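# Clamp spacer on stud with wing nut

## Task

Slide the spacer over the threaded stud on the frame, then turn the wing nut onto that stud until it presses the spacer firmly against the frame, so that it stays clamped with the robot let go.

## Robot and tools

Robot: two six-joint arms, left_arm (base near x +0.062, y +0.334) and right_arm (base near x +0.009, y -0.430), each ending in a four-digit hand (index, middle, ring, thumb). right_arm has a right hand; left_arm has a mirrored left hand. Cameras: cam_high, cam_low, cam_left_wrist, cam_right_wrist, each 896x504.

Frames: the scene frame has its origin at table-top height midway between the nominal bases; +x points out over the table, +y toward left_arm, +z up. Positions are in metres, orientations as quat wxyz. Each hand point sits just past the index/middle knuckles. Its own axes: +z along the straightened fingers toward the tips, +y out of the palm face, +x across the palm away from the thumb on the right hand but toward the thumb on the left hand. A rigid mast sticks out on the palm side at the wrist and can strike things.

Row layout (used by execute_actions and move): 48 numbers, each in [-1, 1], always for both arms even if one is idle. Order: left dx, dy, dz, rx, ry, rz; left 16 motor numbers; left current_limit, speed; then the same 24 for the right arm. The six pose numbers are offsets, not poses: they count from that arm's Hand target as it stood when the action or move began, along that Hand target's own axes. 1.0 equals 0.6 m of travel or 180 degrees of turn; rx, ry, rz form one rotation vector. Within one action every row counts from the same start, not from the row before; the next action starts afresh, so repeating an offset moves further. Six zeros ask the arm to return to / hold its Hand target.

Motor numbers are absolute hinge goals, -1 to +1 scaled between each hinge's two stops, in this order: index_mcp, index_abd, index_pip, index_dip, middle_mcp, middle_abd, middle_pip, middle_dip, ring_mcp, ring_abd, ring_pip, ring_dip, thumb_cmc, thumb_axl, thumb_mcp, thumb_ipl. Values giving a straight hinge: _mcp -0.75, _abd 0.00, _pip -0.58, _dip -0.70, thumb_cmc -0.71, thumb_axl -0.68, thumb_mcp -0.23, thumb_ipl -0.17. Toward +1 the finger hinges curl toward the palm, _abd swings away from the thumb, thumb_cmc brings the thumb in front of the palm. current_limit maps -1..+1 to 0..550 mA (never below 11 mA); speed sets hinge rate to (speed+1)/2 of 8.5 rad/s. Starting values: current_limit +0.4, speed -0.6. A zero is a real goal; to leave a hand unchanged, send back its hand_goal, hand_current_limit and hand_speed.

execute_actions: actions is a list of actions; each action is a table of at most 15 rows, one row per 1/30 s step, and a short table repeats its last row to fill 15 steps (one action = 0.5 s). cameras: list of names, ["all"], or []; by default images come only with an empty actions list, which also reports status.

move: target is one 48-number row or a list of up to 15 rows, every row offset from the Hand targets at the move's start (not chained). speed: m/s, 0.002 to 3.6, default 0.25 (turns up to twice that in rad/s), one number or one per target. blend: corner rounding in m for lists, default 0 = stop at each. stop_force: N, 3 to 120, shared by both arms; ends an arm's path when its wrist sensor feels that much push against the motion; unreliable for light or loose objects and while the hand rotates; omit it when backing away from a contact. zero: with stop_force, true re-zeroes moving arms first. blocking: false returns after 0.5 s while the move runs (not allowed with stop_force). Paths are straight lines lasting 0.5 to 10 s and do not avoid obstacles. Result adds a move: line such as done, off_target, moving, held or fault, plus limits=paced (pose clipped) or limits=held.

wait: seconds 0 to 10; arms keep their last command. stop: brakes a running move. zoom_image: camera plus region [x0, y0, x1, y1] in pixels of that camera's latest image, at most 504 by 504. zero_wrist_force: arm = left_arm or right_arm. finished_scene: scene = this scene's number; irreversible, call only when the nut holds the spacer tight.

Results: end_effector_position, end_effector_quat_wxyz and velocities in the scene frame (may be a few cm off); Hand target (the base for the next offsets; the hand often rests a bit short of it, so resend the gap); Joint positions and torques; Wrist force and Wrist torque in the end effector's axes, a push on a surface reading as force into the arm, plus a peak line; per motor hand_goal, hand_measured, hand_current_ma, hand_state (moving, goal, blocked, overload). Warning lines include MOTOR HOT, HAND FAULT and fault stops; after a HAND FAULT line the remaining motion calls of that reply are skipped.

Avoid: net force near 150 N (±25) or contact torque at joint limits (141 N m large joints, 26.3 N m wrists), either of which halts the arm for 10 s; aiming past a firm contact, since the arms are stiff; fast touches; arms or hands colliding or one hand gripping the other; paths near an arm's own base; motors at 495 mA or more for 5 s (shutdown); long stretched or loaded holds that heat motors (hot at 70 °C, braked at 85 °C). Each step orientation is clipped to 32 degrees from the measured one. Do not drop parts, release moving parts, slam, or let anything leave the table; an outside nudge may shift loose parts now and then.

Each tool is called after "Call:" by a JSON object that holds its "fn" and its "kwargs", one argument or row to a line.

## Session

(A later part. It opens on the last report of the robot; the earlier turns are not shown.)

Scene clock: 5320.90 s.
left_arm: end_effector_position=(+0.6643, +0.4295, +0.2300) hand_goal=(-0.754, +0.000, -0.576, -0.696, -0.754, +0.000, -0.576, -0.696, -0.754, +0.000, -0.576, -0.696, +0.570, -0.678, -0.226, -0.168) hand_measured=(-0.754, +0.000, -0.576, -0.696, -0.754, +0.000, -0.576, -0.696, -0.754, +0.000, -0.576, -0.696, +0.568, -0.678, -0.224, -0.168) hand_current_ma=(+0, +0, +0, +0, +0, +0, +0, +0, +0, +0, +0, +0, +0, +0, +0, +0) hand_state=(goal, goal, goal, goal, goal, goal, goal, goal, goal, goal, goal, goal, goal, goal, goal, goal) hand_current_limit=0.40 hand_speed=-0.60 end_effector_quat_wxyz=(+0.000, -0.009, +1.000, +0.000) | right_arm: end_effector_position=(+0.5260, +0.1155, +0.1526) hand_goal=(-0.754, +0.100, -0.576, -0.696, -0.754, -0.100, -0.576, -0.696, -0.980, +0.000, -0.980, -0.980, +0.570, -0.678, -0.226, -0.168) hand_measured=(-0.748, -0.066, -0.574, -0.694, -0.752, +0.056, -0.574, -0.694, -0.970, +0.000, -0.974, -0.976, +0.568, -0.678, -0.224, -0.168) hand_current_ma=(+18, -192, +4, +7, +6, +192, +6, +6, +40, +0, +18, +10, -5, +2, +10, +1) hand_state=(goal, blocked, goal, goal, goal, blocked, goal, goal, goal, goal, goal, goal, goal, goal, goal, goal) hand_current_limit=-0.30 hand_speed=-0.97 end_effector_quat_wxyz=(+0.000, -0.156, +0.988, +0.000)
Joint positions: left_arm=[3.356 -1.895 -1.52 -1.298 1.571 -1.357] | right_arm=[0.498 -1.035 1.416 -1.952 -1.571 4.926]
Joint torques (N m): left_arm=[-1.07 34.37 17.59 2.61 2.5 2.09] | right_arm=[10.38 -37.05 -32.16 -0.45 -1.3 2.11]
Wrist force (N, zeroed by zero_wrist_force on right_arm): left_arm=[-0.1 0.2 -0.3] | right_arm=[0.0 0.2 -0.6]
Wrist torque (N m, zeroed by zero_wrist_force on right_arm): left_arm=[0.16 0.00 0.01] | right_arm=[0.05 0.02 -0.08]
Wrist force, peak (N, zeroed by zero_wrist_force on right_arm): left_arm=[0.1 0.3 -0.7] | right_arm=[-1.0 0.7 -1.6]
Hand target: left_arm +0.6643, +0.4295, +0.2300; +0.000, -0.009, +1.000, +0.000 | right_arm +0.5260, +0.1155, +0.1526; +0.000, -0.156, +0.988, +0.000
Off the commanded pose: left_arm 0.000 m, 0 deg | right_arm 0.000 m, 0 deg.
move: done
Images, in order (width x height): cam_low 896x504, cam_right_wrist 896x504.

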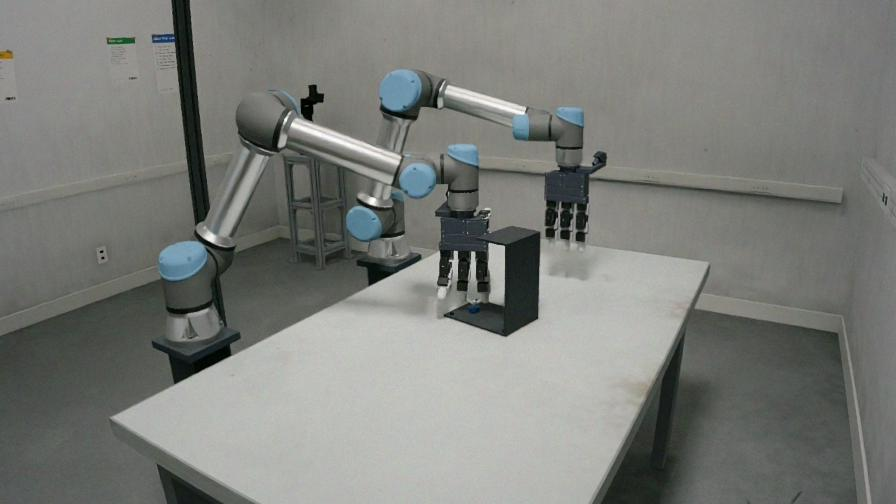

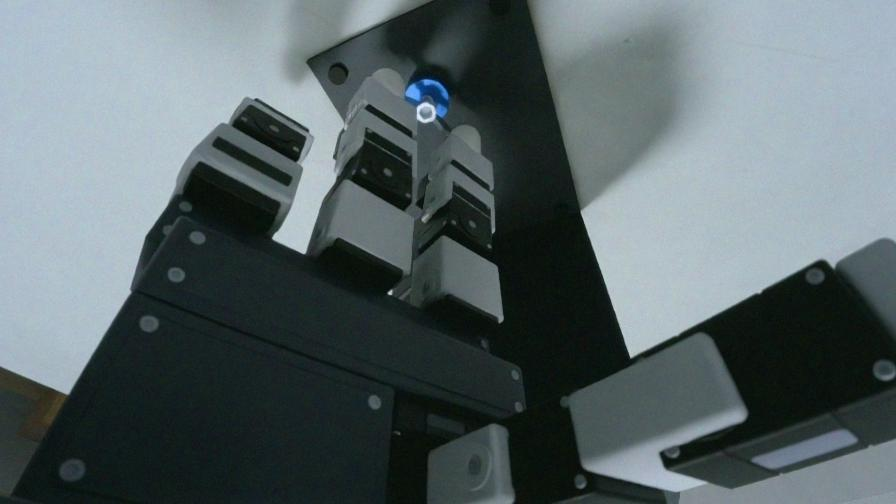

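Call:
{"fn": "move", "kwargs": {
  "target": [
    [0,0,0,0,0,0,-0.754,0,-0.576,-0.696,-0.754,0,-0.576,-0.696,-0.754,0,-0.576,-0.696,0.571,-0.678,-0.226,-0.168,0.4,-0.6, -0.01124,-0.00069,0,0,0,0.02778, -0.754,0.1,-0.576,-0.696,-0.754,-0.1,-0.576,-0.696,-0.98,0,-0.98,-0.98,0.571,-0.678,-0.226,-0.168,-0.3,-0.97],
    [0,0,0,0,0,0,-0.754,0,-0.576,-0.696,-0.754,0,-0.576,-0.696,-0.754,0,-0.576,-0.696,0.571,-0.678,-0.226,-0.168,0.4,-0.6, -0.02237,-0.00237,0,0,0,0.05556, -0.754,0.1,-0.576,-0.696,-0.754,-0.1,-0.576,-0.696,-0.98,0,-0.98,-0.98,0.571,-0.678,-0.226,-0.168,-0.3,-0.97],
    [0,0,0,0,0,0,-0.754,0,-0.576,-0.696,-0.754,0,-0.576,-0.696,-0.754,0,-0.576,-0.696,0.571,-0.678,-0.226,-0.168,0.4,-0.6, -0.03331,-0.005,0,0,0,0.08333, -0.754,0.1,-0.576,-0.696,-0.754,-0.1,-0.576,-0.696,-0.98,0,-0.98,-0.98,0.571,-0.678,-0.226,-0.168,-0.3,-0.97]
  ],
  "speed": 0.05,
  "blend": 0.002,
  "cameras": ["cam_right_wrist"]
}}

Call:
{"fn": "zoom_image", "kwargs": {
  "camera": "cam_right_wrist",
  "region": [410, 90, 445, 125]
}}

Scene clock: 5389.97 s.
left_arm: end_effector_position=(+0.6643, +0.4295, +0.2300) hand_goal=(-0.754, +0.000, -0.576, -0.696, -0.754, +0.000, -0.576, -0.696, -0.754, +0.000, -0.576, -0.696, +0.570, -0.678, -0.226, -0.168) hand_measured=(-0.754, +0.000, -0.576, -0.696, -0.754, +0.000, -0.576, -0.696, -0.754, +0.000, -0.576, -0.696, +0.568, -0.678, -0.224, -0.168) hand_current_ma=(+0, +0, +0, +0, +0, +0, +0, +0, +0, +0, +0, +0, +0, +0, +0, +0) hand_state=(goal, goal, goal, goal, goal, goal, goal, goal, goal, goal, goal, goal, goal, goal, goal, goal) hand_current_limit=0.40 hand_speed=-0.60 end_effector_quat_wxyz=(+0.000, -0.009, +1.000, +0.000) | right_arm: end_effector_position=(+0.5459, +0.1189, +0.1526) hand_goal=(-0.754, +0.100, -0.576, -0.696, -0.754, -0.100, -0.576, -0.696, -0.980, +0.000, -0.980, -0.980, +0.570, -0.678, -0.226, -0.168) hand_measured=(-0.748, -0.066, -0.574, -0.694, -0.752, +0.056, -0.574, -0.694, -0.970, +0.000, -0.974, -0.976, +0.568, -0.678, -0.224, -0.168) hand_current_ma=(+18, -193, +4, +7, +6, +192, +6, +6, +40, +0, +18, +10, -5, +2, +10, +1) hand_state=(goal, blocked, goal, goal, goal, blocked, goal, goal, goal, goal, goal, goal, goal, goal, goal, goal) hand_current_limit=-0.30 hand_speed=-0.97 end_effector_quat_wxyz=(+0.000, -0.026, +1.000, +0.000)
Joint positions: left_arm=[3.356 -1.895 -1.52 -1.298 1.571 -1.357] | right_arm=[0.507 -1.033 1.412 -1.95 -1.571 5.196]
Joint torques (N m): left_arm=[-0.98 34.58 17.66 2.64 2.39 2.19] | right_arm=[10.1 -36.37 -33.03 -0.43 0.46 2.01]
Wrist force (N, zeroed by zero_wrist_force on right_arm): left_arm=[0.0 0.1 -0.4] | right_arm=[0.1 0.5 -0.5]
Wrist torque (N m, zeroed by zero_wrist_force on right_arm): left_arm=[0.15 0.00 0.02] | right_arm=[0.07 0.02 -0.07]
Wrist force, peak (N, zeroed by zero_wrist_force on right_arm): left_arm=[0.2 0.4 -0.7] | right_arm=[0.4 0.5 -0.5]
Hand target: left_arm +0.6643, +0.4295, +0.2300; +0.000, -0.009, +1.000, +0.000 | right_arm +0.5459, +0.1189, +0.1526; +0.000, -0.026, +1.000, +0.000
Off the commanded pose: left_arm 0.000 m, 0 deg | right_arm 0.000 m, 0 deg.
move: done
Images, in order (width x height): cam_right_wrist 896x504.

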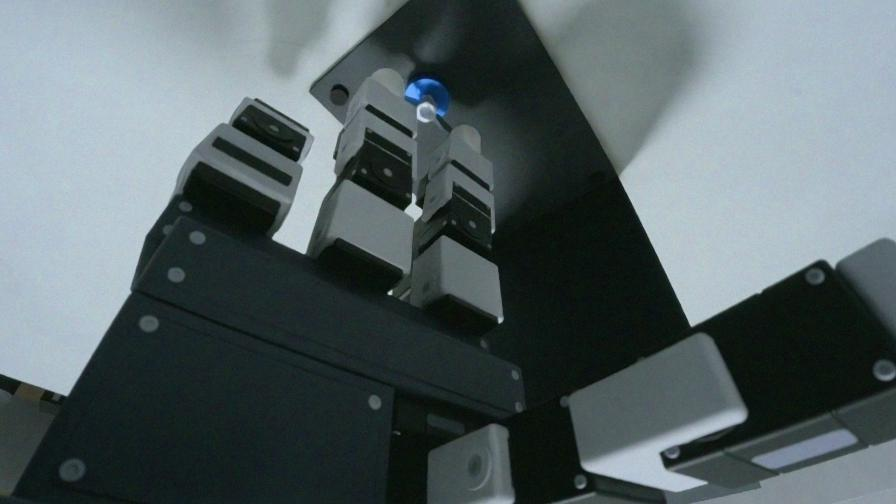

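Scaled by 14.400.

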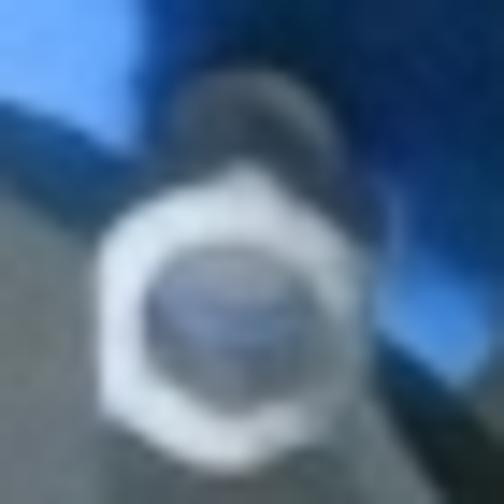

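Call:
{"fn": "move", "kwargs": {
  "target": [0,0,0,0,0,0,-0.754,0,-0.576,-0.696,-0.754,0,-0.576,-0.696,-0.754,0,-0.576,-0.696,0.571,-0.678,-0.226,-0.168,0.4,-0.6, 0,0,-0.0007,0,0,0, -0.754,0.1,-0.576,-0.696,-0.754,-0.1,-0.576,-0.696,-0.98,0,-0.98,-0.98,0.571,-0.678,-0.226,-0.168,-0.3,-0.97],
  "speed": 0.004,
  "cameras": ["cam_right_wrist"]
}}

Call:
{"fn": "zoom_image", "kwargs": {
  "camera": "cam_right_wrist",
  "region": [410, 90, 445, 125]
}}

Scene clock: 5399.33 s.
left_arm: end_effector_position=(+0.6643, +0.4295, +0.2300) hand_goal=(-0.754, +0.000, -0.576, -0.696, -0.754, +0.000, -0.576, -0.696, -0.754, +0.000, -0.576, -0.696, +0.570, -0.678, -0.226, -0.168) hand_measured=(-0.754, +0.000, -0.576, -0.696, -0.754, +0.000, -0.576, -0.696, -0.754, +0.000, -0.576, -0.696, +0.568, -0.678, -0.224, -0.168) hand_current_ma=(+0, +0, +0, +0, +0, +0, +0, +0, +0, +0, +0, +0, +0, +0, +0, +0) hand_state=(goal, goal, goal, goal, goal, goal, goal, goal, goal, goal, goal, goal, goal, goal, goal, goal) hand_current_limit=0.40 hand_speed=-0.60 end_effector_quat_wxyz=(+0.000, -0.009, +1.000, +0.000) | right_arm: end_effector_position=(+0.5459, +0.1189, +0.1530) hand_goal=(-0.754, +0.100, -0.576, -0.696, -0.754, -0.100, -0.576, -0.696, -0.980, +0.000, -0.980, -0.980, +0.570, -0.678, -0.226, -0.168) hand_measured=(-0.748, -0.066, -0.574, -0.694, -0.752, +0.056, -0.574, -0.694, -0.970, +0.000, -0.974, -0.976, +0.568, -0.678, -0.224, -0.168) hand_current_ma=(+18, -192, +4, +7, +6, +192, +6, +6, +40, +0, +18, +10, -5, +2, +10, +1) hand_state=(goal, blocked, goal, goal, goal, blocked, goal, goal, goal, goal, goal, goal, goal, goal, goal, goal) hand_current_limit=-0.30 hand_speed=-0.97 end_effector_quat_wxyz=(+0.000, -0.026, +1.000, +0.000)
Joint positions: left_arm=[3.356 -1.895 -1.52 -1.298 1.571 -1.357] | right_arm=[0.507 -1.033 1.412 -1.949 -1.571 5.197]
Joint torques (N m): left_arm=[-0.87 34.82 17.14 2.46 2.53 2.18] | right_arm=[10.5 -49.71 -32.63 -0.38 -1.25 1.98]
Wrist force (N, zeroed by zero_wrist_force on right_arm): left_arm=[-0.1 0.1 -0.5] | right_arm=[0.3 0.1 -0.3]
Wrist torque (N m, zeroed by zero_wrist_force on right_arm): left_arm=[0.16 0.00 0.01] | right_arm=[-0.01 -0.04 -0.06]
Wrist force, peak (N, zeroed by zero_wrist_force on right_arm): left_arm=[-0.3 0.2 -0.7] | right_arm=[-0.1 0.5 -0.7]
Hand target: left_arm +0.6643, +0.4295, +0.2300; +0.000, -0.009, +1.000, +0.000 | right_arm +0.5459, +0.1189, +0.1530; +0.000, -0.026, +1.000, +0.000
Off the commanded pose: left_arm 0.000 m, 0 deg | right_arm 0.000 m, 0 deg.
move: done
Images, in order (width x height): cam_right_wrist 896x504.

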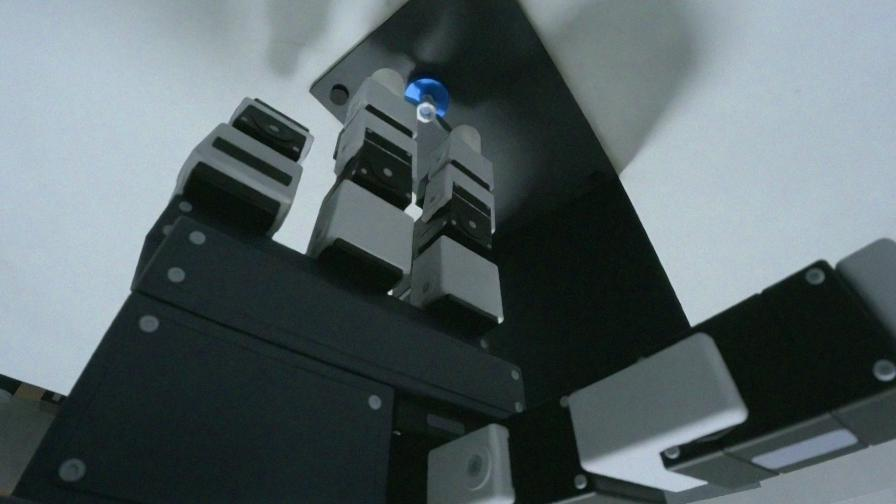

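Scaled by 14.400.

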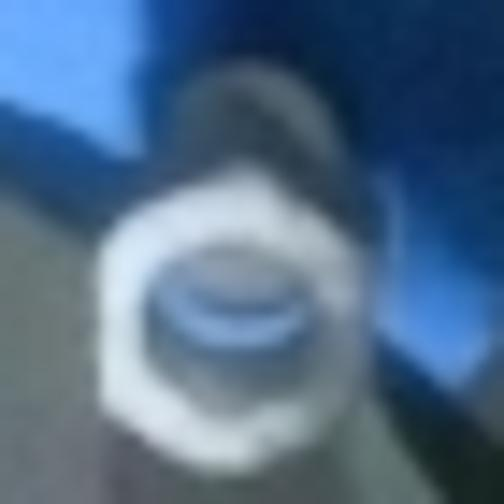

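Call:
{"fn": "wait", "kwargs": {
  "seconds": 0.1,
  "cameras": ["cam_low","cam_high"]
}}

Call:
{"fn": "zoom_image", "kwargs": {
  "camera": "cam_low",
  "region": [420, 180, 560, 340]
}}

Call:
{"fn": "zoom_image", "kwargs": {
  "camera": "cam_high",
  "region": [400, 120, 560, 260]
}}

Scene clock: 5413.07 s.
left_arm: end_effector_position=(+0.6643, +0.4295, +0.2300) hand_goal=(-0.754, +0.000, -0.576, -0.696, -0.754, +0.000, -0.576, -0.696, -0.754, +0.000, -0.576, -0.696, +0.570, -0.678, -0.226, -0.168) hand_measured=(-0.754, +0.000, -0.576, -0.696, -0.754, +0.000, -0.576, -0.696, -0.754, +0.000, -0.576, -0.696, +0.568, -0.678, -0.224, -0.168) hand_current_ma=(+0, +0, +0, +0, +0, +0, +0, +0, +0, +0, +0, +0, +0, +0, +0, +0) hand_state=(goal, goal, goal, goal, goal, goal, goal, goal, goal, goal, goal, goal, goal, goal, goal, goal) hand_current_limit=0.40 hand_speed=-0.60 end_effector_quat_wxyz=(+0.000, -0.009, +1.000, +0.000) | right_arm: end_effector_position=(+0.5459, +0.1189, +0.1530) hand_goal=(-0.754, +0.100, -0.576, -0.696, -0.754, -0.100, -0.576, -0.696, -0.980, +0.000, -0.980, -0.980, +0.570, -0.678, -0.226, -0.168) hand_measured=(-0.748, -0.066, -0.574, -0.694, -0.752, +0.056, -0.574, -0.694, -0.970, +0.000, -0.974, -0.976, +0.568, -0.678, -0.224, -0.168) hand_current_ma=(+18, -193, +4, +7, +6, +192, +6, +6, +40, +0, +18, +10, -5, +2, +10, +1) hand_state=(goal, blocked, goal, goal, goal, blocked, goal, goal, goal, goal, goal, goal, goal, goal, goal, goal) hand_current_limit=-0.30 hand_speed=-0.97 end_effector_quat_wxyz=(+0.000, -0.026, +1.000, +0.000)
Joint positions: left_arm=[3.356 -1.895 -1.52 -1.298 1.571 -1.357] | right_arm=[0.507 -1.033 1.412 -1.949 -1.571 5.197]
Joint torques (N m): left_arm=[-0.08 34.5 16.78 2.55 2.49 2.32] | right_arm=[10.09 -50.05 -32.69 -0.45 -1.32 2.06]
Wrist force (N, zeroed by zero_wrist_force on right_arm): left_arm=[-0.1 0.0 -0.6] | right_arm=[0.1 0.2 -0.4]
Wrist torque (N m, zeroed by zero_wrist_force on right_arm): left_arm=[0.16 0.01 0.01] | right_arm=[0.03 -0.01 -0.07]
Wrist force, peak (N, zeroed by zero_wrist_force on right_arm): left_arm=[-0.1 0.1 -0.7] | right_arm=[0.2 -0.1 -0.7]
Hand target: left_arm +0.6643, +0.4295, +0.2300; +0.000, -0.009, +1.000, +0.000 | right_arm +0.5459, +0.1189, +0.1530; +0.000, -0.026, +1.000, +0.000
Off the commanded pose: left_arm 0.000 m, 0 deg | right_arm 0.000 m, 0 deg.
wait: 0.10 s; at rest from the start
Images, in order (width x height): cam_high 896x504, cam_low 896x504.

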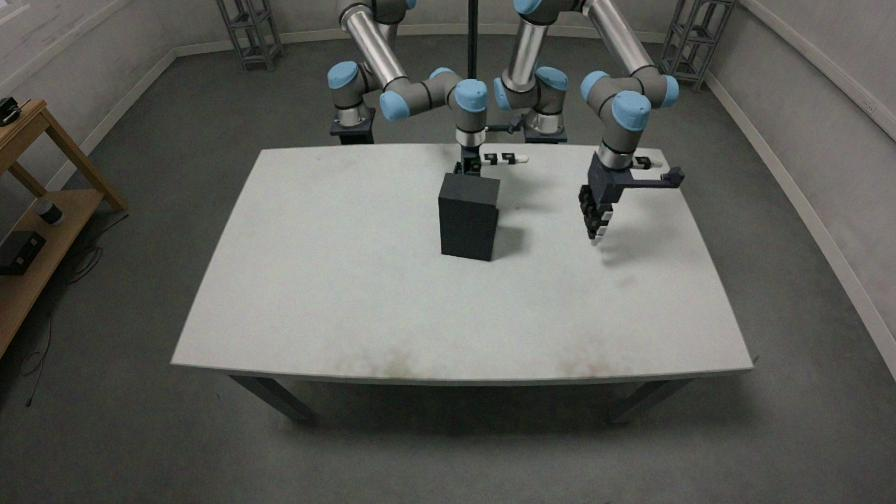

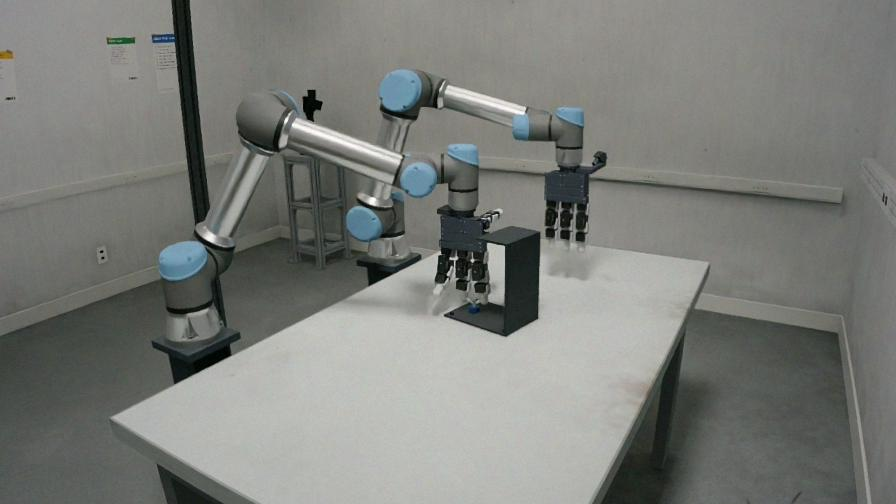

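Scaled by 3.150.

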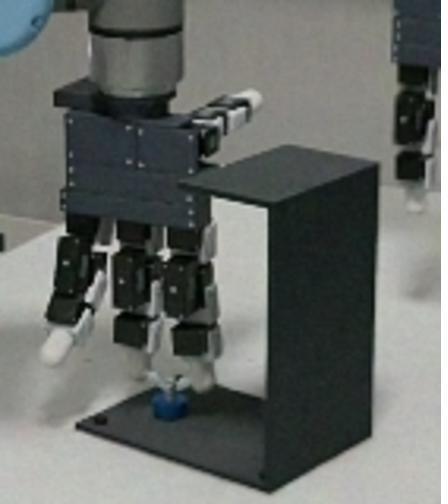

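Scaled by 3.150.

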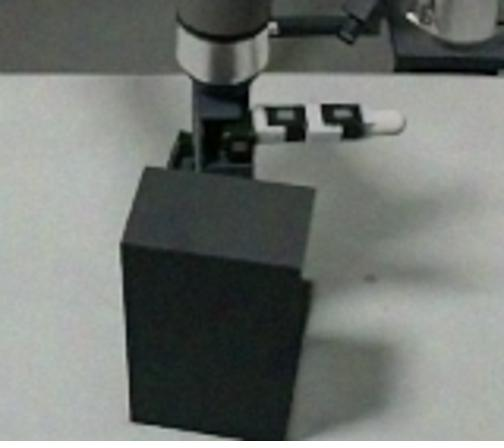

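Call:
{"fn": "move", "kwargs": {
  "target": [
    [0,0,0,0,0,0,-0.754,0,-0.576,-0.696,-0.754,0,-0.576,-0.696,-0.754,0,-0.576,-0.696,0.571,-0.678,-0.226,-0.168,0.4,-0.6, 0,0,0.001,0,0,0, -0.754,0.1,-0.576,-0.696,-0.754,-0.1,-0.576,-0.696,-0.98,0,-0.98,-0.98,0.571,-0.678,-0.85,-0.6,-0.3,-0.97],
    [0,0,0,0,0,0,-0.754,0,-0.576,-0.696,-0.754,0,-0.576,-0.696,-0.754,0,-0.576,-0.696,0.571,-0.678,-0.226,-0.168,0.4,-0.6, -0.01124,-0.00069,0.001,0,0,0.02778, -0.754,0.1,-0.576,-0.696,-0.754,-0.1,-0.576,-0.696,-0.98,0,-0.98,-0.98,0.571,-0.678,-0.85,-0.6,-0.3,-0.97],
    [0,0,0,0,0,0,-0.754,0,-0.576,-0.696,-0.754,0,-0.576,-0.696,-0.754,0,-0.576,-0.696,0.571,-0.678,-0.226,-0.168,0.4,-0.6, -0.02237,-0.00237,0.001,0,0,0.05556, -0.754,0.1,-0.576,-0.696,-0.754,-0.1,-0.576,-0.696,-0.98,0,-0.98,-0.98,0.571,-0.678,-0.85,-0.6,-0.3,-0.97],
    [0,0,0,0,0,0,-0.754,0,-0.576,-0.696,-0.754,0,-0.576,-0.696,-0.754,0,-0.576,-0.696,0.571,-0.678,-0.226,-0.168,0.4,-0.6, -0.03331,-0.005,0.001,0,0,0.08333, -0.754,0.1,-0.576,-0.696,-0.754,-0.1,-0.576,-0.696,-0.98,0,-0.98,-0.98,0.571,-0.678,-0.85,-0.6,-0.3,-0.97],
    [0,0,0,0,0,0,-0.754,0,-0.576,-0.696,-0.754,0,-0.576,-0.696,-0.754,0,-0.576,-0.696,0.571,-0.678,-0.226,-0.168,0.4,-0.6, -0.04398,-0.00858,0.001,0,0,0.11111, -0.754,0.1,-0.576,-0.696,-0.754,-0.1,-0.576,-0.696,-0.98,0,-0.98,-0.98,0.571,-0.678,-0.85,-0.6,-0.3,-0.97],
    [0,0,0,0,0,0,-0.754,0,-0.576,-0.696,-0.754,0,-0.576,-0.696,-0.754,0,-0.576,-0.696,0.571,-0.678,-0.226,-0.168,0.4,-0.6, -0.0543,-0.01307,0.001,0,0,0.13889, -0.754,0.1,-0.576,-0.696,-0.754,-0.1,-0.576,-0.696,-0.98,0,-0.98,-0.98,0.571,-0.678,-0.85,-0.6,-0.3,-0.97],
    [0,0,0,0,0,0,-0.754,0,-0.576,-0.696,-0.754,0,-0.576,-0.696,-0.754,0,-0.576,-0.696,0.571,-0.678,-0.226,-0.168,0.4,-0.6, -0.06419,-0.01845,0.001,0,0,0.16667, -0.754,0.1,-0.576,-0.696,-0.754,-0.1,-0.576,-0.696,-0.98,0,-0.98,-0.98,0.571,-0.678,-0.85,-0.6,-0.3,-0.97]
  ],
  "speed": 0.06,
  "blend": [0,0.002,0.002,0.002,0.002,0.002,0.002],
  "cameras": ["cam_right_wrist","cam_low"]
}}

Call:
{"fn": "zoom_image", "kwargs": {
  "camera": "cam_right_wrist",
  "region": [410, 90, 445, 125]
}}

Call:
{"fn": "zoom_image", "kwargs": {
  "camera": "cam_low",
  "region": [420, 180, 560, 340]
}}

Scene clock: 5477.80 s.
left_arm: end_effector_position=(+0.6643, +0.4295, +0.2300) hand_goal=(-0.754, +0.000, -0.576, -0.696, -0.754, +0.000, -0.576, -0.696, -0.754, +0.000, -0.576, -0.696, +0.570, -0.678, -0.226, -0.168) hand_measured=(-0.754, +0.000, -0.576, -0.696, -0.754, +0.000, -0.576, -0.696, -0.754, +0.000, -0.576, -0.696, +0.568, -0.678, -0.224, -0.168) hand_current_ma=(+0, +0, +0, +0, +0, +0, +0, +0, +0, +0, +0, +0, +0, +0, +0, +0) hand_state=(goal, goal, goal, goal, goal, goal, goal, goal, goal, goal, goal, goal, goal, goal, goal, goal) hand_current_limit=0.40 hand_speed=-0.60 end_effector_quat_wxyz=(+0.000, -0.009, +1.000, +0.000) | right_arm: end_effector_position=(+0.5459, +0.1189, +0.1524) hand_goal=(-0.754, +0.100, -0.576, -0.696, -0.754, -0.100, -0.576, -0.696, -0.980, +0.000, -0.980, -0.980, +0.570, -0.678, -0.850, -0.600) hand_measured=(-0.748, -0.066, -0.574, -0.694, -0.752, +0.056, -0.574, -0.694, -0.970, +0.000, -0.974, -0.976, +0.568, -0.678, -0.664, -0.594) hand_current_ma=(+18, -193, +4, +7, +6, +192, +6, +6, +40, +0, +18, +10, -5, +2, +37, +17) hand_state=(goal, blocked, goal, goal, goal, blocked, goal, goal, goal, goal, goal, goal, goal, goal, moving, moving) hand_current_limit=-0.30 hand_speed=-0.97 end_effector_quat_wxyz=(+0.000, -0.026, +1.000, +0.000)
Joint positions: left_arm=[3.356 -1.895 -1.52 -1.298 1.571 -1.357] | right_arm=[0.507 -1.033 1.412 -1.951 -1.571 5.197]
Joint torques (N m): left_arm=[-0.45 35.07 16.55 2.6 2.61 2.11] | right_arm=[7.31 -37.16 -11.38 -4.58 -1.08 1.96]
Wrist force (N, zeroed by zero_wrist_force on right_arm): left_arm=[0.1 0.2 -0.5] | right_arm=[0.4 0.0 -0.9]
Wrist torque (N m, zeroed by zero_wrist_force on right_arm): left_arm=[0.18 -0.02 0.03] | right_arm=[0.04 0.02 -0.05]
Wrist force, peak (N, zeroed by zero_wrist_force on right_arm): left_arm=[0.2 0.3 -0.7] | right_arm=[0.7 0.3 -1.0]
Hand target: left_arm +0.6643, +0.4295, +0.2300; +0.000, -0.009, +1.000, +0.000 | right_arm +0.5459, +0.1189, +0.1524; +0.000, -0.026, +1.000, +0.000 (not the last commanded pose)
Off the commanded pose: left_arm 0.000 m, 0 deg | right_arm 0.040 m, 30 deg.
move: moving (right_arm; no rest 5 s after the path stopped at target 1); path passed 1 of 7 targets
Images, in order (width x height): cam_low 896x504, cam_right_wrist 896x504.

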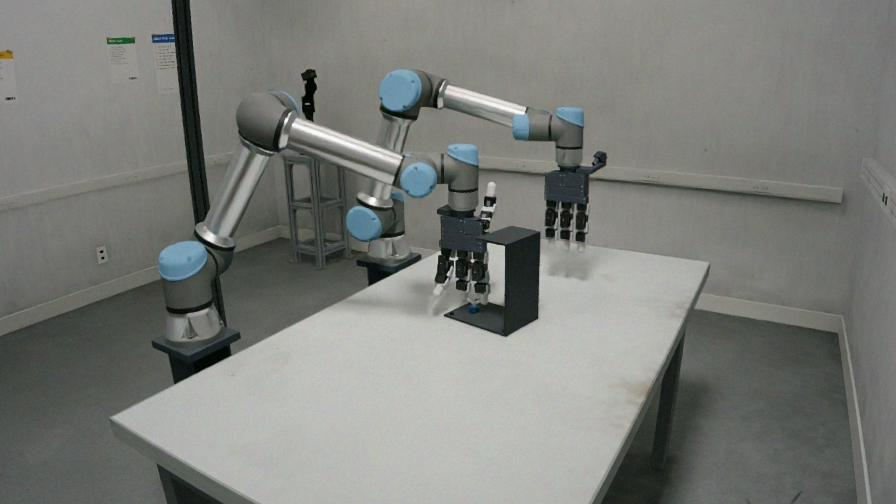

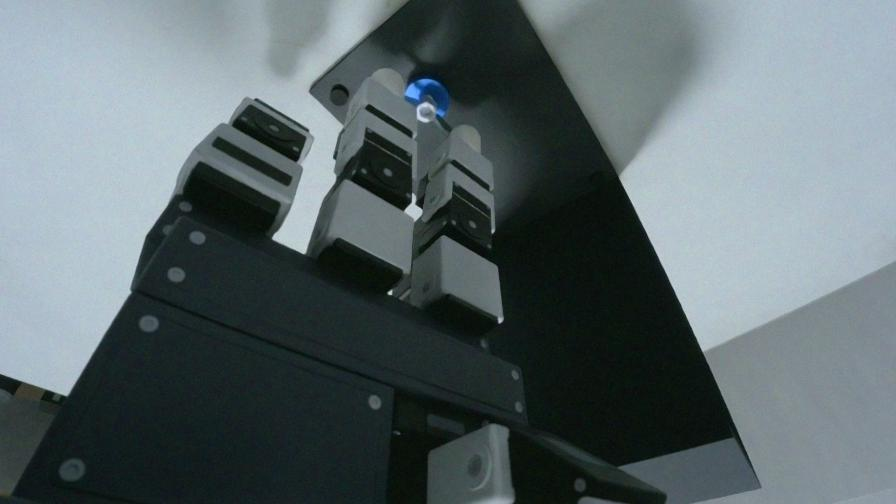

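Scaled by 14.400.

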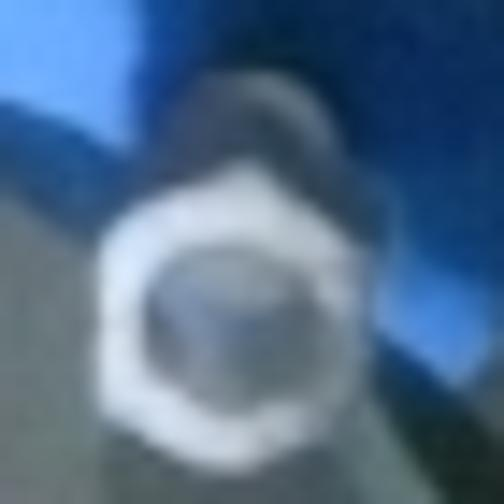

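Scaled by 3.150.

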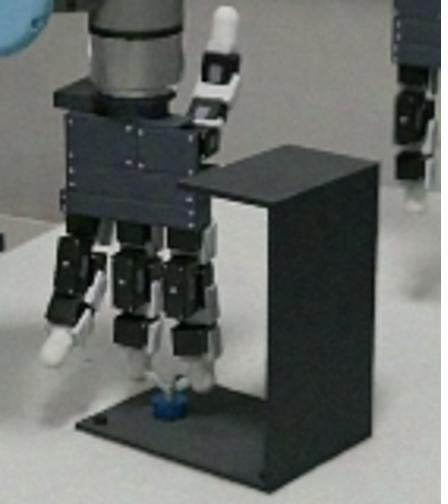

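Call:
{"fn": "move", "kwargs": {
  "target": [
    [0,0,0,0,0,0,-0.754,0,-0.576,-0.696,-0.754,0,-0.576,-0.696,-0.754,0,-0.576,-0.696,0.571,-0.678,-0.226,-0.168,0.4,-0.6, -0.01124,-0.00069,0,0,0,0.02778, -0.754,0.1,-0.576,-0.696,-0.754,-0.1,-0.576,-0.696,-0.98,0,-0.98,-0.98,0.571,-0.678,-0.85,-0.6,-0.3,-0.97],
    [0,0,0,0,0,0,-0.754,0,-0.576,-0.696,-0.754,0,-0.576,-0.696,-0.754,0,-0.576,-0.696,0.571,-0.678,-0.226,-0.168,0.4,-0.6, -0.02237,-0.00237,0,0,0,0.05556, -0.754,0.1,-0.576,-0.696,-0.754,-0.1,-0.576,-0.696,-0.98,0,-0.98,-0.98,0.571,-0.678,-0.85,-0.6,-0.3,-0.97],
    [0,0,0,0,0,0,-0.754,0,-0.576,-0.696,-0.754,0,-0.576,-0.696,-0.754,0,-0.576,-0.696,0.571,-0.678,-0.226,-0.168,0.4,-0.6, -0.03331,-0.005,0,0,0,0.08333, -0.754,0.1,-0.576,-0.696,-0.754,-0.1,-0.576,-0.696,-0.98,0,-0.98,-0.98,0.571,-0.678,-0.85,-0.6,-0.3,-0.97],
    [0,0,0,0,0,0,-0.754,0,-0.576,-0.696,-0.754,0,-0.576,-0.696,-0.754,0,-0.576,-0.696,0.571,-0.678,-0.226,-0.168,0.4,-0.6, -0.04398,-0.00858,0,0,0,0.11111, -0.754,0.1,-0.576,-0.696,-0.754,-0.1,-0.576,-0.696,-0.98,0,-0.98,-0.98,0.571,-0.678,-0.85,-0.6,-0.3,-0.97],
    [0,0,0,0,0,0,-0.754,0,-0.576,-0.696,-0.754,0,-0.576,-0.696,-0.754,0,-0.576,-0.696,0.571,-0.678,-0.226,-0.168,0.4,-0.6, -0.0543,-0.01307,0,0,0,0.13889, -0.754,0.1,-0.576,-0.696,-0.754,-0.1,-0.576,-0.696,-0.98,0,-0.98,-0.98,0.571,-0.678,-0.85,-0.6,-0.3,-0.97],
    [0,0,0,0,0,0,-0.754,0,-0.576,-0.696,-0.754,0,-0.576,-0.696,-0.754,0,-0.576,-0.696,0.571,-0.678,-0.226,-0.168,0.4,-0.6, -0.06419,-0.01845,0,0,0,0.16667, -0.754,0.1,-0.576,-0.696,-0.754,-0.1,-0.576,-0.696,-0.98,0,-0.98,-0.98,0.571,-0.678,-0.85,-0.6,-0.3,-0.97]
  ],
  "speed": 0.06,
  "blend": 0.002,
  "cameras": ["cam_right_wrist","cam_low"]
}}

Call:
{"fn": "zoom_image", "kwargs": {
  "camera": "cam_right_wrist",
  "region": [410, 90, 445, 125]
}}

Call:
{"fn": "zoom_image", "kwargs": {
  "camera": "cam_low",
  "region": [420, 180, 560, 340]
}}

Scene clock: 5504.47 s.
left_arm: end_effector_position=(+0.6643, +0.4295, +0.2300) hand_goal=(-0.754, +0.000, -0.576, -0.696, -0.754, +0.000, -0.576, -0.696, -0.754, +0.000, -0.576, -0.696, +0.570, -0.678, -0.226, -0.168) hand_measured=(-0.754, +0.000, -0.576, -0.696, -0.754, +0.000, -0.576, -0.696, -0.754, +0.000, -0.576, -0.696, +0.568, -0.678, -0.224, -0.168) hand_current_ma=(+0, +0, +0, +0, +0, +0, +0, +0, +0, +0, +0, +0, +0, +0, +0, +0) hand_state=(goal, goal, goal, goal, goal, goal, goal, goal, goal, goal, goal, goal, goal, goal, goal, goal) hand_current_limit=0.40 hand_speed=-0.60 end_effector_quat_wxyz=(+0.000, -0.009, +1.000, +0.000) | right_arm: end_effector_position=(+0.5849, +0.1098, +0.1524) hand_goal=(-0.754, +0.100, -0.576, -0.696, -0.754, -0.100, -0.576, -0.696, -0.980, +0.000, -0.980, -0.980, +0.570, -0.678, -0.850, -0.600) hand_measured=(-0.748, -0.062, -0.574, -0.694, -0.756, +0.060, -0.576, -0.696, -0.970, +0.000, -0.974, -0.976, +0.568, -0.678, -0.844, -0.598) hand_current_ma=(+18, -192, +4, +7, -6, +192, -1, +2, +40, +0, +18, +10, -5, +2, +23, +9) hand_state=(goal, blocked, goal, goal, goal, blocked, goal, goal, goal, goal, goal, goal, goal, goal, goal, goal) hand_current_limit=-0.30 hand_speed=-0.97 end_effector_quat_wxyz=(+0.000, +0.234, +0.972, +0.000)
Joint positions: left_arm=[3.356 -1.895 -1.52 -1.298 1.571 -1.357] | right_arm=[0.522 -1.018 1.388 -1.942 -1.571 5.736]
Joint torques (N m): left_arm=[-0.68 34.11 17.37 2.67 2.5 2.17] | right_arm=[8.76 -37.36 -32.51 -0.7 -0.54 2.12]
Wrist force (N, zeroed by zero_wrist_force on right_arm): left_arm=[-0.1 0.2 -0.6] | right_arm=[2.0 0.0 -1.0]
Wrist torque (N m, zeroed by zero_wrist_force on right_arm): left_arm=[0.18 0.01 0.00] | right_arm=[0.08 0.21 0.07]
Wrist force, peak (N, zeroed by zero_wrist_force on right_arm): left_arm=[-0.4 0.3 -0.7] | right_arm=[2.3 0.0 -1.3]
Hand target: left_arm +0.6643, +0.4295, +0.2300; +0.000, -0.009, +1.000, +0.000 | right_arm +0.5850, +0.1098, +0.1524; +0.000, +0.234, +0.972, +0.000
Off the commanded pose: left_arm 0.000 m, 0 deg | right_arm 0.000 m, 0 deg.
move: done
Images, in order (width x height): cam_low 896x504, cam_right_wrist 896x504.

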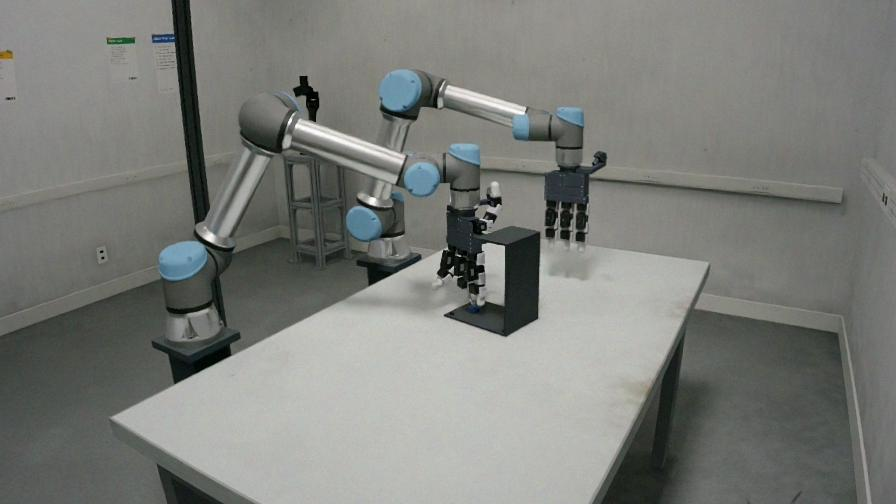

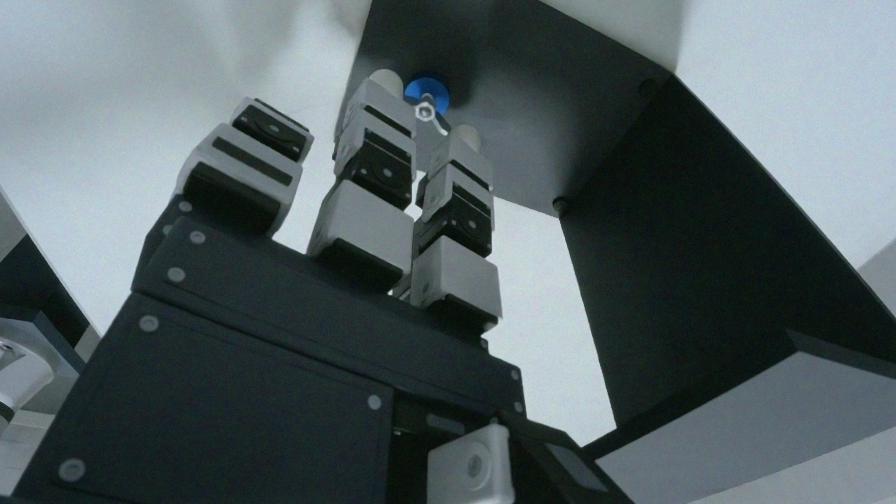

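Scaled by 14.400.

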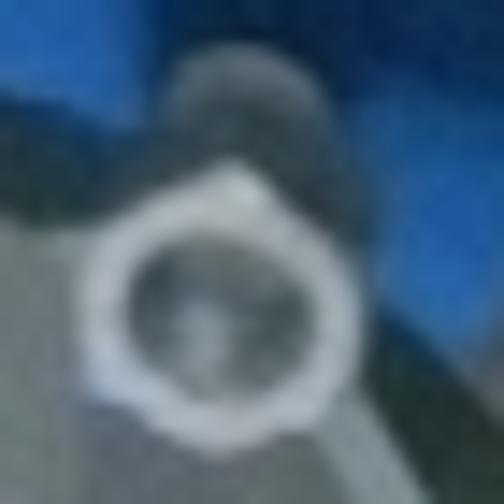

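Scaled by 3.150.

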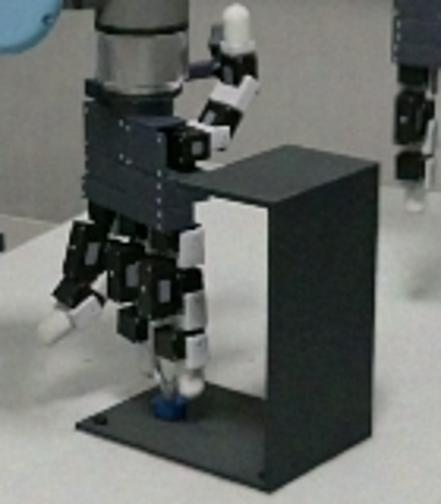

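Call:
{"fn": "move", "kwargs": {
  "target": [
    [0,0,0,0,0,0,-0.754,0,-0.576,-0.696,-0.754,0,-0.576,-0.696,-0.754,0,-0.576,-0.696,0.571,-0.678,-0.226,-0.168,0.4,-0.6, 0.001,0,0,0,0,0, -0.754,0.1,-0.576,-0.696,-0.754,-0.1,-0.576,-0.696,-0.98,0,-0.98,-0.98,0.571,-0.678,-0.85,-0.6,-0.3,-0.97]
  ],
  "speed": 0.004,
  "cameras": ["cam_right_wrist"]
}}

Call:
{"fn": "zoom_image", "kwargs": {
  "camera": "cam_right_wrist",
  "region": [410, 90, 445, 125]
}}

Scene clock: 5522.67 s.
left_arm: end_effector_position=(+0.6643, +0.4295, +0.2300) hand_goal=(-0.754, +0.000, -0.576, -0.696, -0.754, +0.000, -0.576, -0.696, -0.754, +0.000, -0.576, -0.696, +0.570, -0.678, -0.226, -0.168) hand_measured=(-0.754, +0.000, -0.576, -0.696, -0.754, +0.000, -0.576, -0.696, -0.754, +0.000, -0.576, -0.696, +0.568, -0.678, -0.224, -0.168) hand_current_ma=(+0, +0, +0, +0, +0, +0, +0, +0, +0, +0, +0, +0, +0, +0, +0, +0) hand_state=(goal, goal, goal, goal, goal, goal, goal, goal, goal, goal, goal, goal, goal, goal, goal, goal) hand_current_limit=0.40 hand_speed=-0.60 end_effector_quat_wxyz=(+0.000, -0.009, +1.000, +0.000) | right_arm: end_effector_position=(+0.5845, +0.1100, +0.1524) hand_goal=(-0.754, +0.100, -0.576, -0.696, -0.754, -0.100, -0.576, -0.696, -0.980, +0.000, -0.980, -0.980, +0.570, -0.678, -0.850, -0.600) hand_measured=(-0.748, -0.062, -0.574, -0.694, -0.756, +0.060, -0.576, -0.696, -0.970, +0.000, -0.974, -0.976, +0.568, -0.678, -0.844, -0.598) hand_current_ma=(+18, -193, +4, +7, -6, +192, -1, +2, +40, +0, +18, +10, -5, +2, +23, +9) hand_state=(goal, blocked, goal, goal, goal, blocked, goal, goal, goal, goal, goal, goal, goal, goal, goal, goal) hand_current_limit=-0.30 hand_speed=-0.97 end_effector_quat_wxyz=(+0.000, +0.234, +0.972, +0.000)
Joint positions: left_arm=[3.356 -1.895 -1.52 -1.298 1.571 -1.357] | right_arm=[0.523 -1.018 1.389 -1.942 -1.571 5.737]
Joint torques (N m): left_arm=[0.08 34.74 17.11 2.53 2.5 2.28] | right_arm=[10.25 -50.8 -11.13 -4.41 -1.28 2.02]
Wrist force (N, zeroed by zero_wrist_force on right_arm): left_arm=[-0.2 0.1 -0.4] | right_arm=[-0.3 0.2 -0.4]
Wrist torque (N m, zeroed by zero_wrist_force on right_arm): left_arm=[0.15 0.01 0.00] | right_arm=[0.01 -0.10 -0.09]
Wrist force, peak (N, zeroed by zero_wrist_force on right_arm): left_arm=[0.0 0.2 -0.7] | right_arm=[2.3 -0.3 -0.8]
Hand target: left_arm +0.6643, +0.4295, +0.2300; +0.000, -0.009, +1.000, +0.000 | right_arm +0.5844, +0.1101, +0.1524; +0.000, +0.234, +0.972, +0.000
Off the commanded pose: left_arm 0.000 m, 0 deg | right_arm 0.000 m, 0 deg.
move: done
Images, in order (width x height): cam_right_wrist 896x504.

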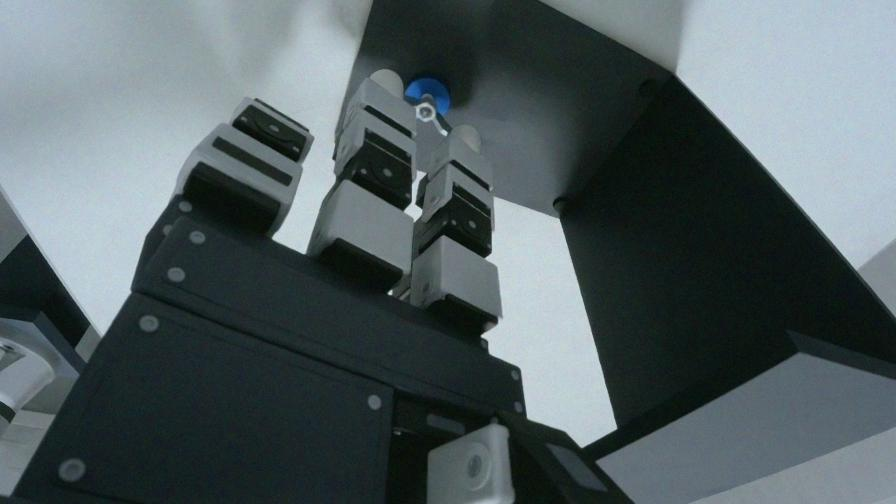

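Scaled by 14.400.

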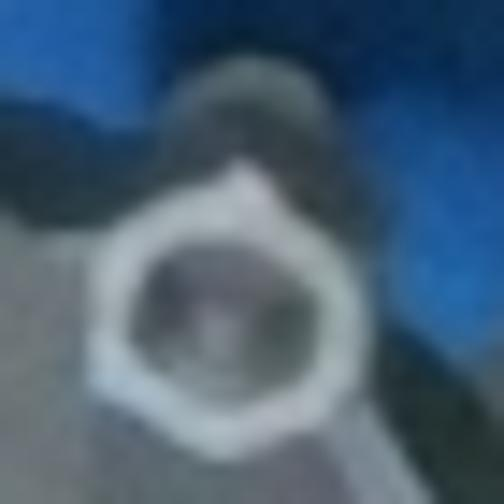

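Call:
{"fn": "move", "kwargs": {
  "target": [
    [0,0,0,0,0,0,-0.754,0,-0.576,-0.696,-0.754,0,-0.576,-0.696,-0.754,0,-0.576,-0.696,0.571,-0.678,-0.226,-0.168,0.4,-0.6, -0.00015,0,0.0005,0,0,0, -0.754,0.1,-0.576,-0.696,-0.754,-0.1,-0.576,-0.696,-0.98,0,-0.98,-0.98,0.571,-0.678,-0.85,-0.6,-0.3,-0.97]
  ],
  "speed": 0.004,
  "cameras": []
}}

Call:
{"fn": "wait", "kwargs": {
  "seconds": 0.3,
  "cameras": ["cam_right_wrist"]
}}

Call:
{"fn": "zoom_image", "kwargs": {
  "camera": "cam_right_wrist",
  "region": [410, 90, 445, 125]
}}

Scene clock: 5531.30 s.
left_arm: end_effector_position=(+0.6643, +0.4295, +0.2300) hand_goal=(-0.754, +0.000, -0.576, -0.696, -0.754, +0.000, -0.576, -0.696, -0.754, +0.000, -0.576, -0.696, +0.570, -0.678, -0.226, -0.168) hand_measured=(-0.754, +0.000, -0.576, -0.696, -0.754, +0.000, -0.576, -0.696, -0.754, +0.000, -0.576, -0.696, +0.568, -0.678, -0.224, -0.168) hand_current_ma=(+0, +0, +0, +0, +0, +0, +0, +0, +0, +0, +0, +0, +0, +0, +0, +0) hand_state=(goal, goal, goal, goal, goal, goal, goal, goal, goal, goal, goal, goal, goal, goal, goal, goal) hand_current_limit=0.40 hand_speed=-0.60 end_effector_quat_wxyz=(+0.000, -0.009, +1.000, +0.000) | right_arm: end_effector_position=(+0.5845, +0.1101, +0.1522) hand_goal=(-0.754, +0.100, -0.576, -0.696, -0.754, -0.100, -0.576, -0.696, -0.980, +0.000, -0.980, -0.980, +0.570, -0.678, -0.850, -0.600) hand_measured=(-0.748, -0.062, -0.574, -0.694, -0.756, +0.060, -0.576, -0.696, -0.970, +0.000, -0.974, -0.976, +0.568, -0.678, -0.844, -0.598) hand_current_ma=(+18, -193, +4, +7, -6, +192, -1, +2, +40, +0, +18, +10, -5, +2, +23, +9) hand_state=(goal, blocked, goal, goal, goal, blocked, goal, goal, goal, goal, goal, goal, goal, goal, goal, goal) hand_current_limit=-0.30 hand_speed=-0.97 end_effector_quat_wxyz=(+0.000, +0.234, +0.972, +0.000)
Joint positions: left_arm=[3.356 -1.895 -1.52 -1.298 1.571 -1.357] | right_arm=[0.523 -1.018 1.389 -1.942 -1.571 5.737]
Joint torques (N m): left_arm=[-0.07 35.1 17.53 2.63 2.47 2.27] | right_arm=[-5.02 -36.31 -9.92 -4.29 -1.26 -1.3]
Wrist force (N, zeroed by zero_wrist_force on right_arm): left_arm=[0.1 0.1 -0.6] | right_arm=[-0.7 0.2 -1.8]
Wrist torque (N m, zeroed by zero_wrist_force on right_arm): left_arm=[0.17 -0.02 0.03] | right_arm=[0.18 -0.09 -0.12]
Wrist force, peak (N, zeroed by zero_wrist_force on right_arm): left_arm=[-0.1 0.2 -0.8] | right_arm=[-0.7 -0.1 -2.1]
Hand target: left_arm +0.6643, +0.4295, +0.2300; +0.000, -0.009, +1.000, +0.000 | right_arm +0.5845, +0.1100, +0.1521; +0.000, +0.234, +0.972, +0.000
Off the commanded pose: left_arm 0.000 m, 0 deg | right_arm 0.000 m, 0 deg.
move: done
No camera images: "cameras" was empty.

Scene clock: 5531.60 s.
left_arm: end_effector_position=(+0.6643, +0.4295, +0.2300) hand_goal=(-0.754, +0.000, -0.576, -0.696, -0.754, +0.000, -0.576, -0.696, -0.754, +0.000, -0.576, -0.696, +0.570, -0.678, -0.226, -0.168) hand_measured=(-0.754, +0.000, -0.576, -0.696, -0.754, +0.000, -0.576, -0.696, -0.754, +0.000, -0.576, -0.696, +0.568, -0.678, -0.224, -0.168) hand_current_ma=(+0, +0, +0, +0, +0, +0, +0, +0, +0, +0, +0, +0, +0, +0, +0, +0) hand_state=(goal, goal, goal, goal, goal, goal, goal, goal, goal, goal, goal, goal, goal, goal, goal, goal) hand_current_limit=0.40 hand_speed=-0.60 end_effector_quat_wxyz=(+0.000, -0.009, +1.000, +0.000) | right_arm: end_effector_position=(+0.5845, +0.1101, +0.1521) hand_goal=(-0.754, +0.100, -0.576, -0.696, -0.754, -0.100, -0.576, -0.696, -0.980, +0.000, -0.980, -0.980, +0.570, -0.678, -0.850, -0.600) hand_measured=(-0.748, -0.062, -0.574, -0.694, -0.756, +0.060, -0.576, -0.696, -0.970, +0.000, -0.974, -0.976, +0.568, -0.678, -0.844, -0.598) hand_current_ma=(+18, -193, +4, +7, -6, +192, -1, +2, +40, +0, +18, +10, -5, +2, +23, +9) hand_state=(goal, blocked, goal, goal, goal, blocked, goal, goal, goal, goal, goal, goal, goal, goal, goal, goal) hand_current_limit=-0.30 hand_speed=-0.97 end_effector_quat_wxyz=(+0.000, +0.234, +0.972, +0.000)
Joint positions: left_arm=[3.356 -1.895 -1.52 -1.298 1.571 -1.357] | right_arm=[0.523 -1.018 1.389 -1.943 -1.571 5.737]
Joint torques (N m): left_arm=[0 34.51 17.27 2.66 2.41 2.23] | right_arm=[-10.04 -36.25 -10.2 -4.18 -1.3 -1.71]
Wrist force (N, zeroed by zero_wrist_force on right_arm): left_arm=[-0.1 0.2 -0.3] | right_arm=[-0.6 0.0 -2.6]
Wrist torque (N m, zeroed by zero_wrist_force on right_arm): left_arm=[0.16 0.00 0.01] | right_arm=[0.23 -0.09 -0.13]
Wrist force, peak (N, zeroed by zero_wrist_force on right_arm): left_arm=[-0.1 0.3 -0.7] | right_arm=[-0.6 -0.4 -2.5]
Hand target: left_arm +0.6643, +0.4295, +0.2300; +0.000, -0.009, +1.000, +0.000 | right_arm +0.5845, +0.1100, +0.1521; +0.000, +0.234, +0.972, +0.000
Off the commanded pose: left_arm 0.000 m, 0 deg | right_arm 0.000 m, 0 deg.
wait: 0.30 s; at rest by 0.17 s
Images, in order (width x height): cam_right_wrist 896x504.

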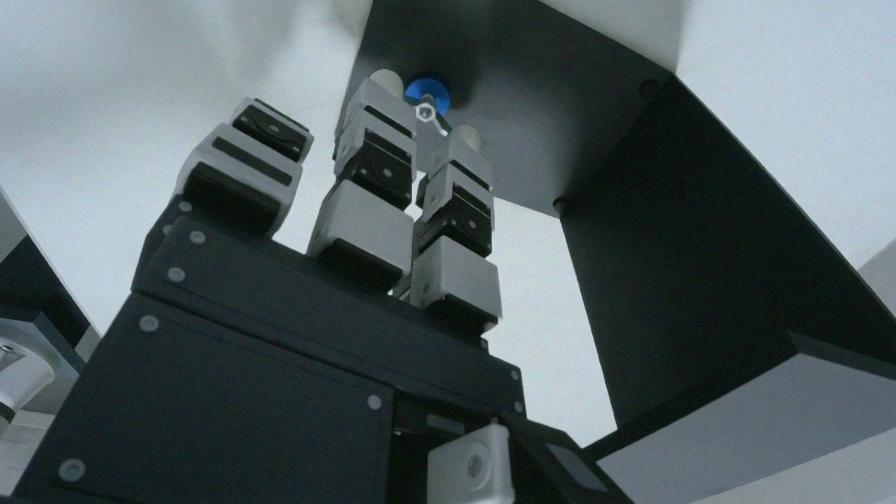

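Scaled by 14.400.

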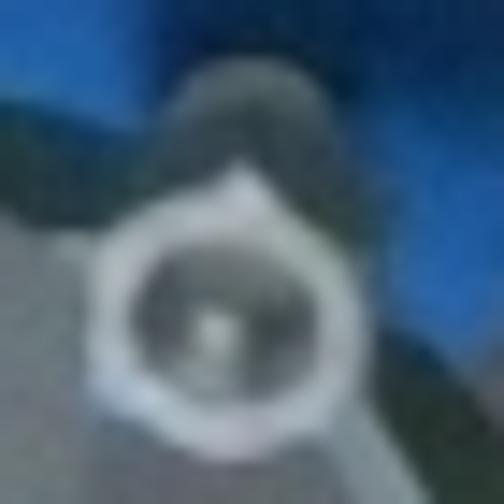

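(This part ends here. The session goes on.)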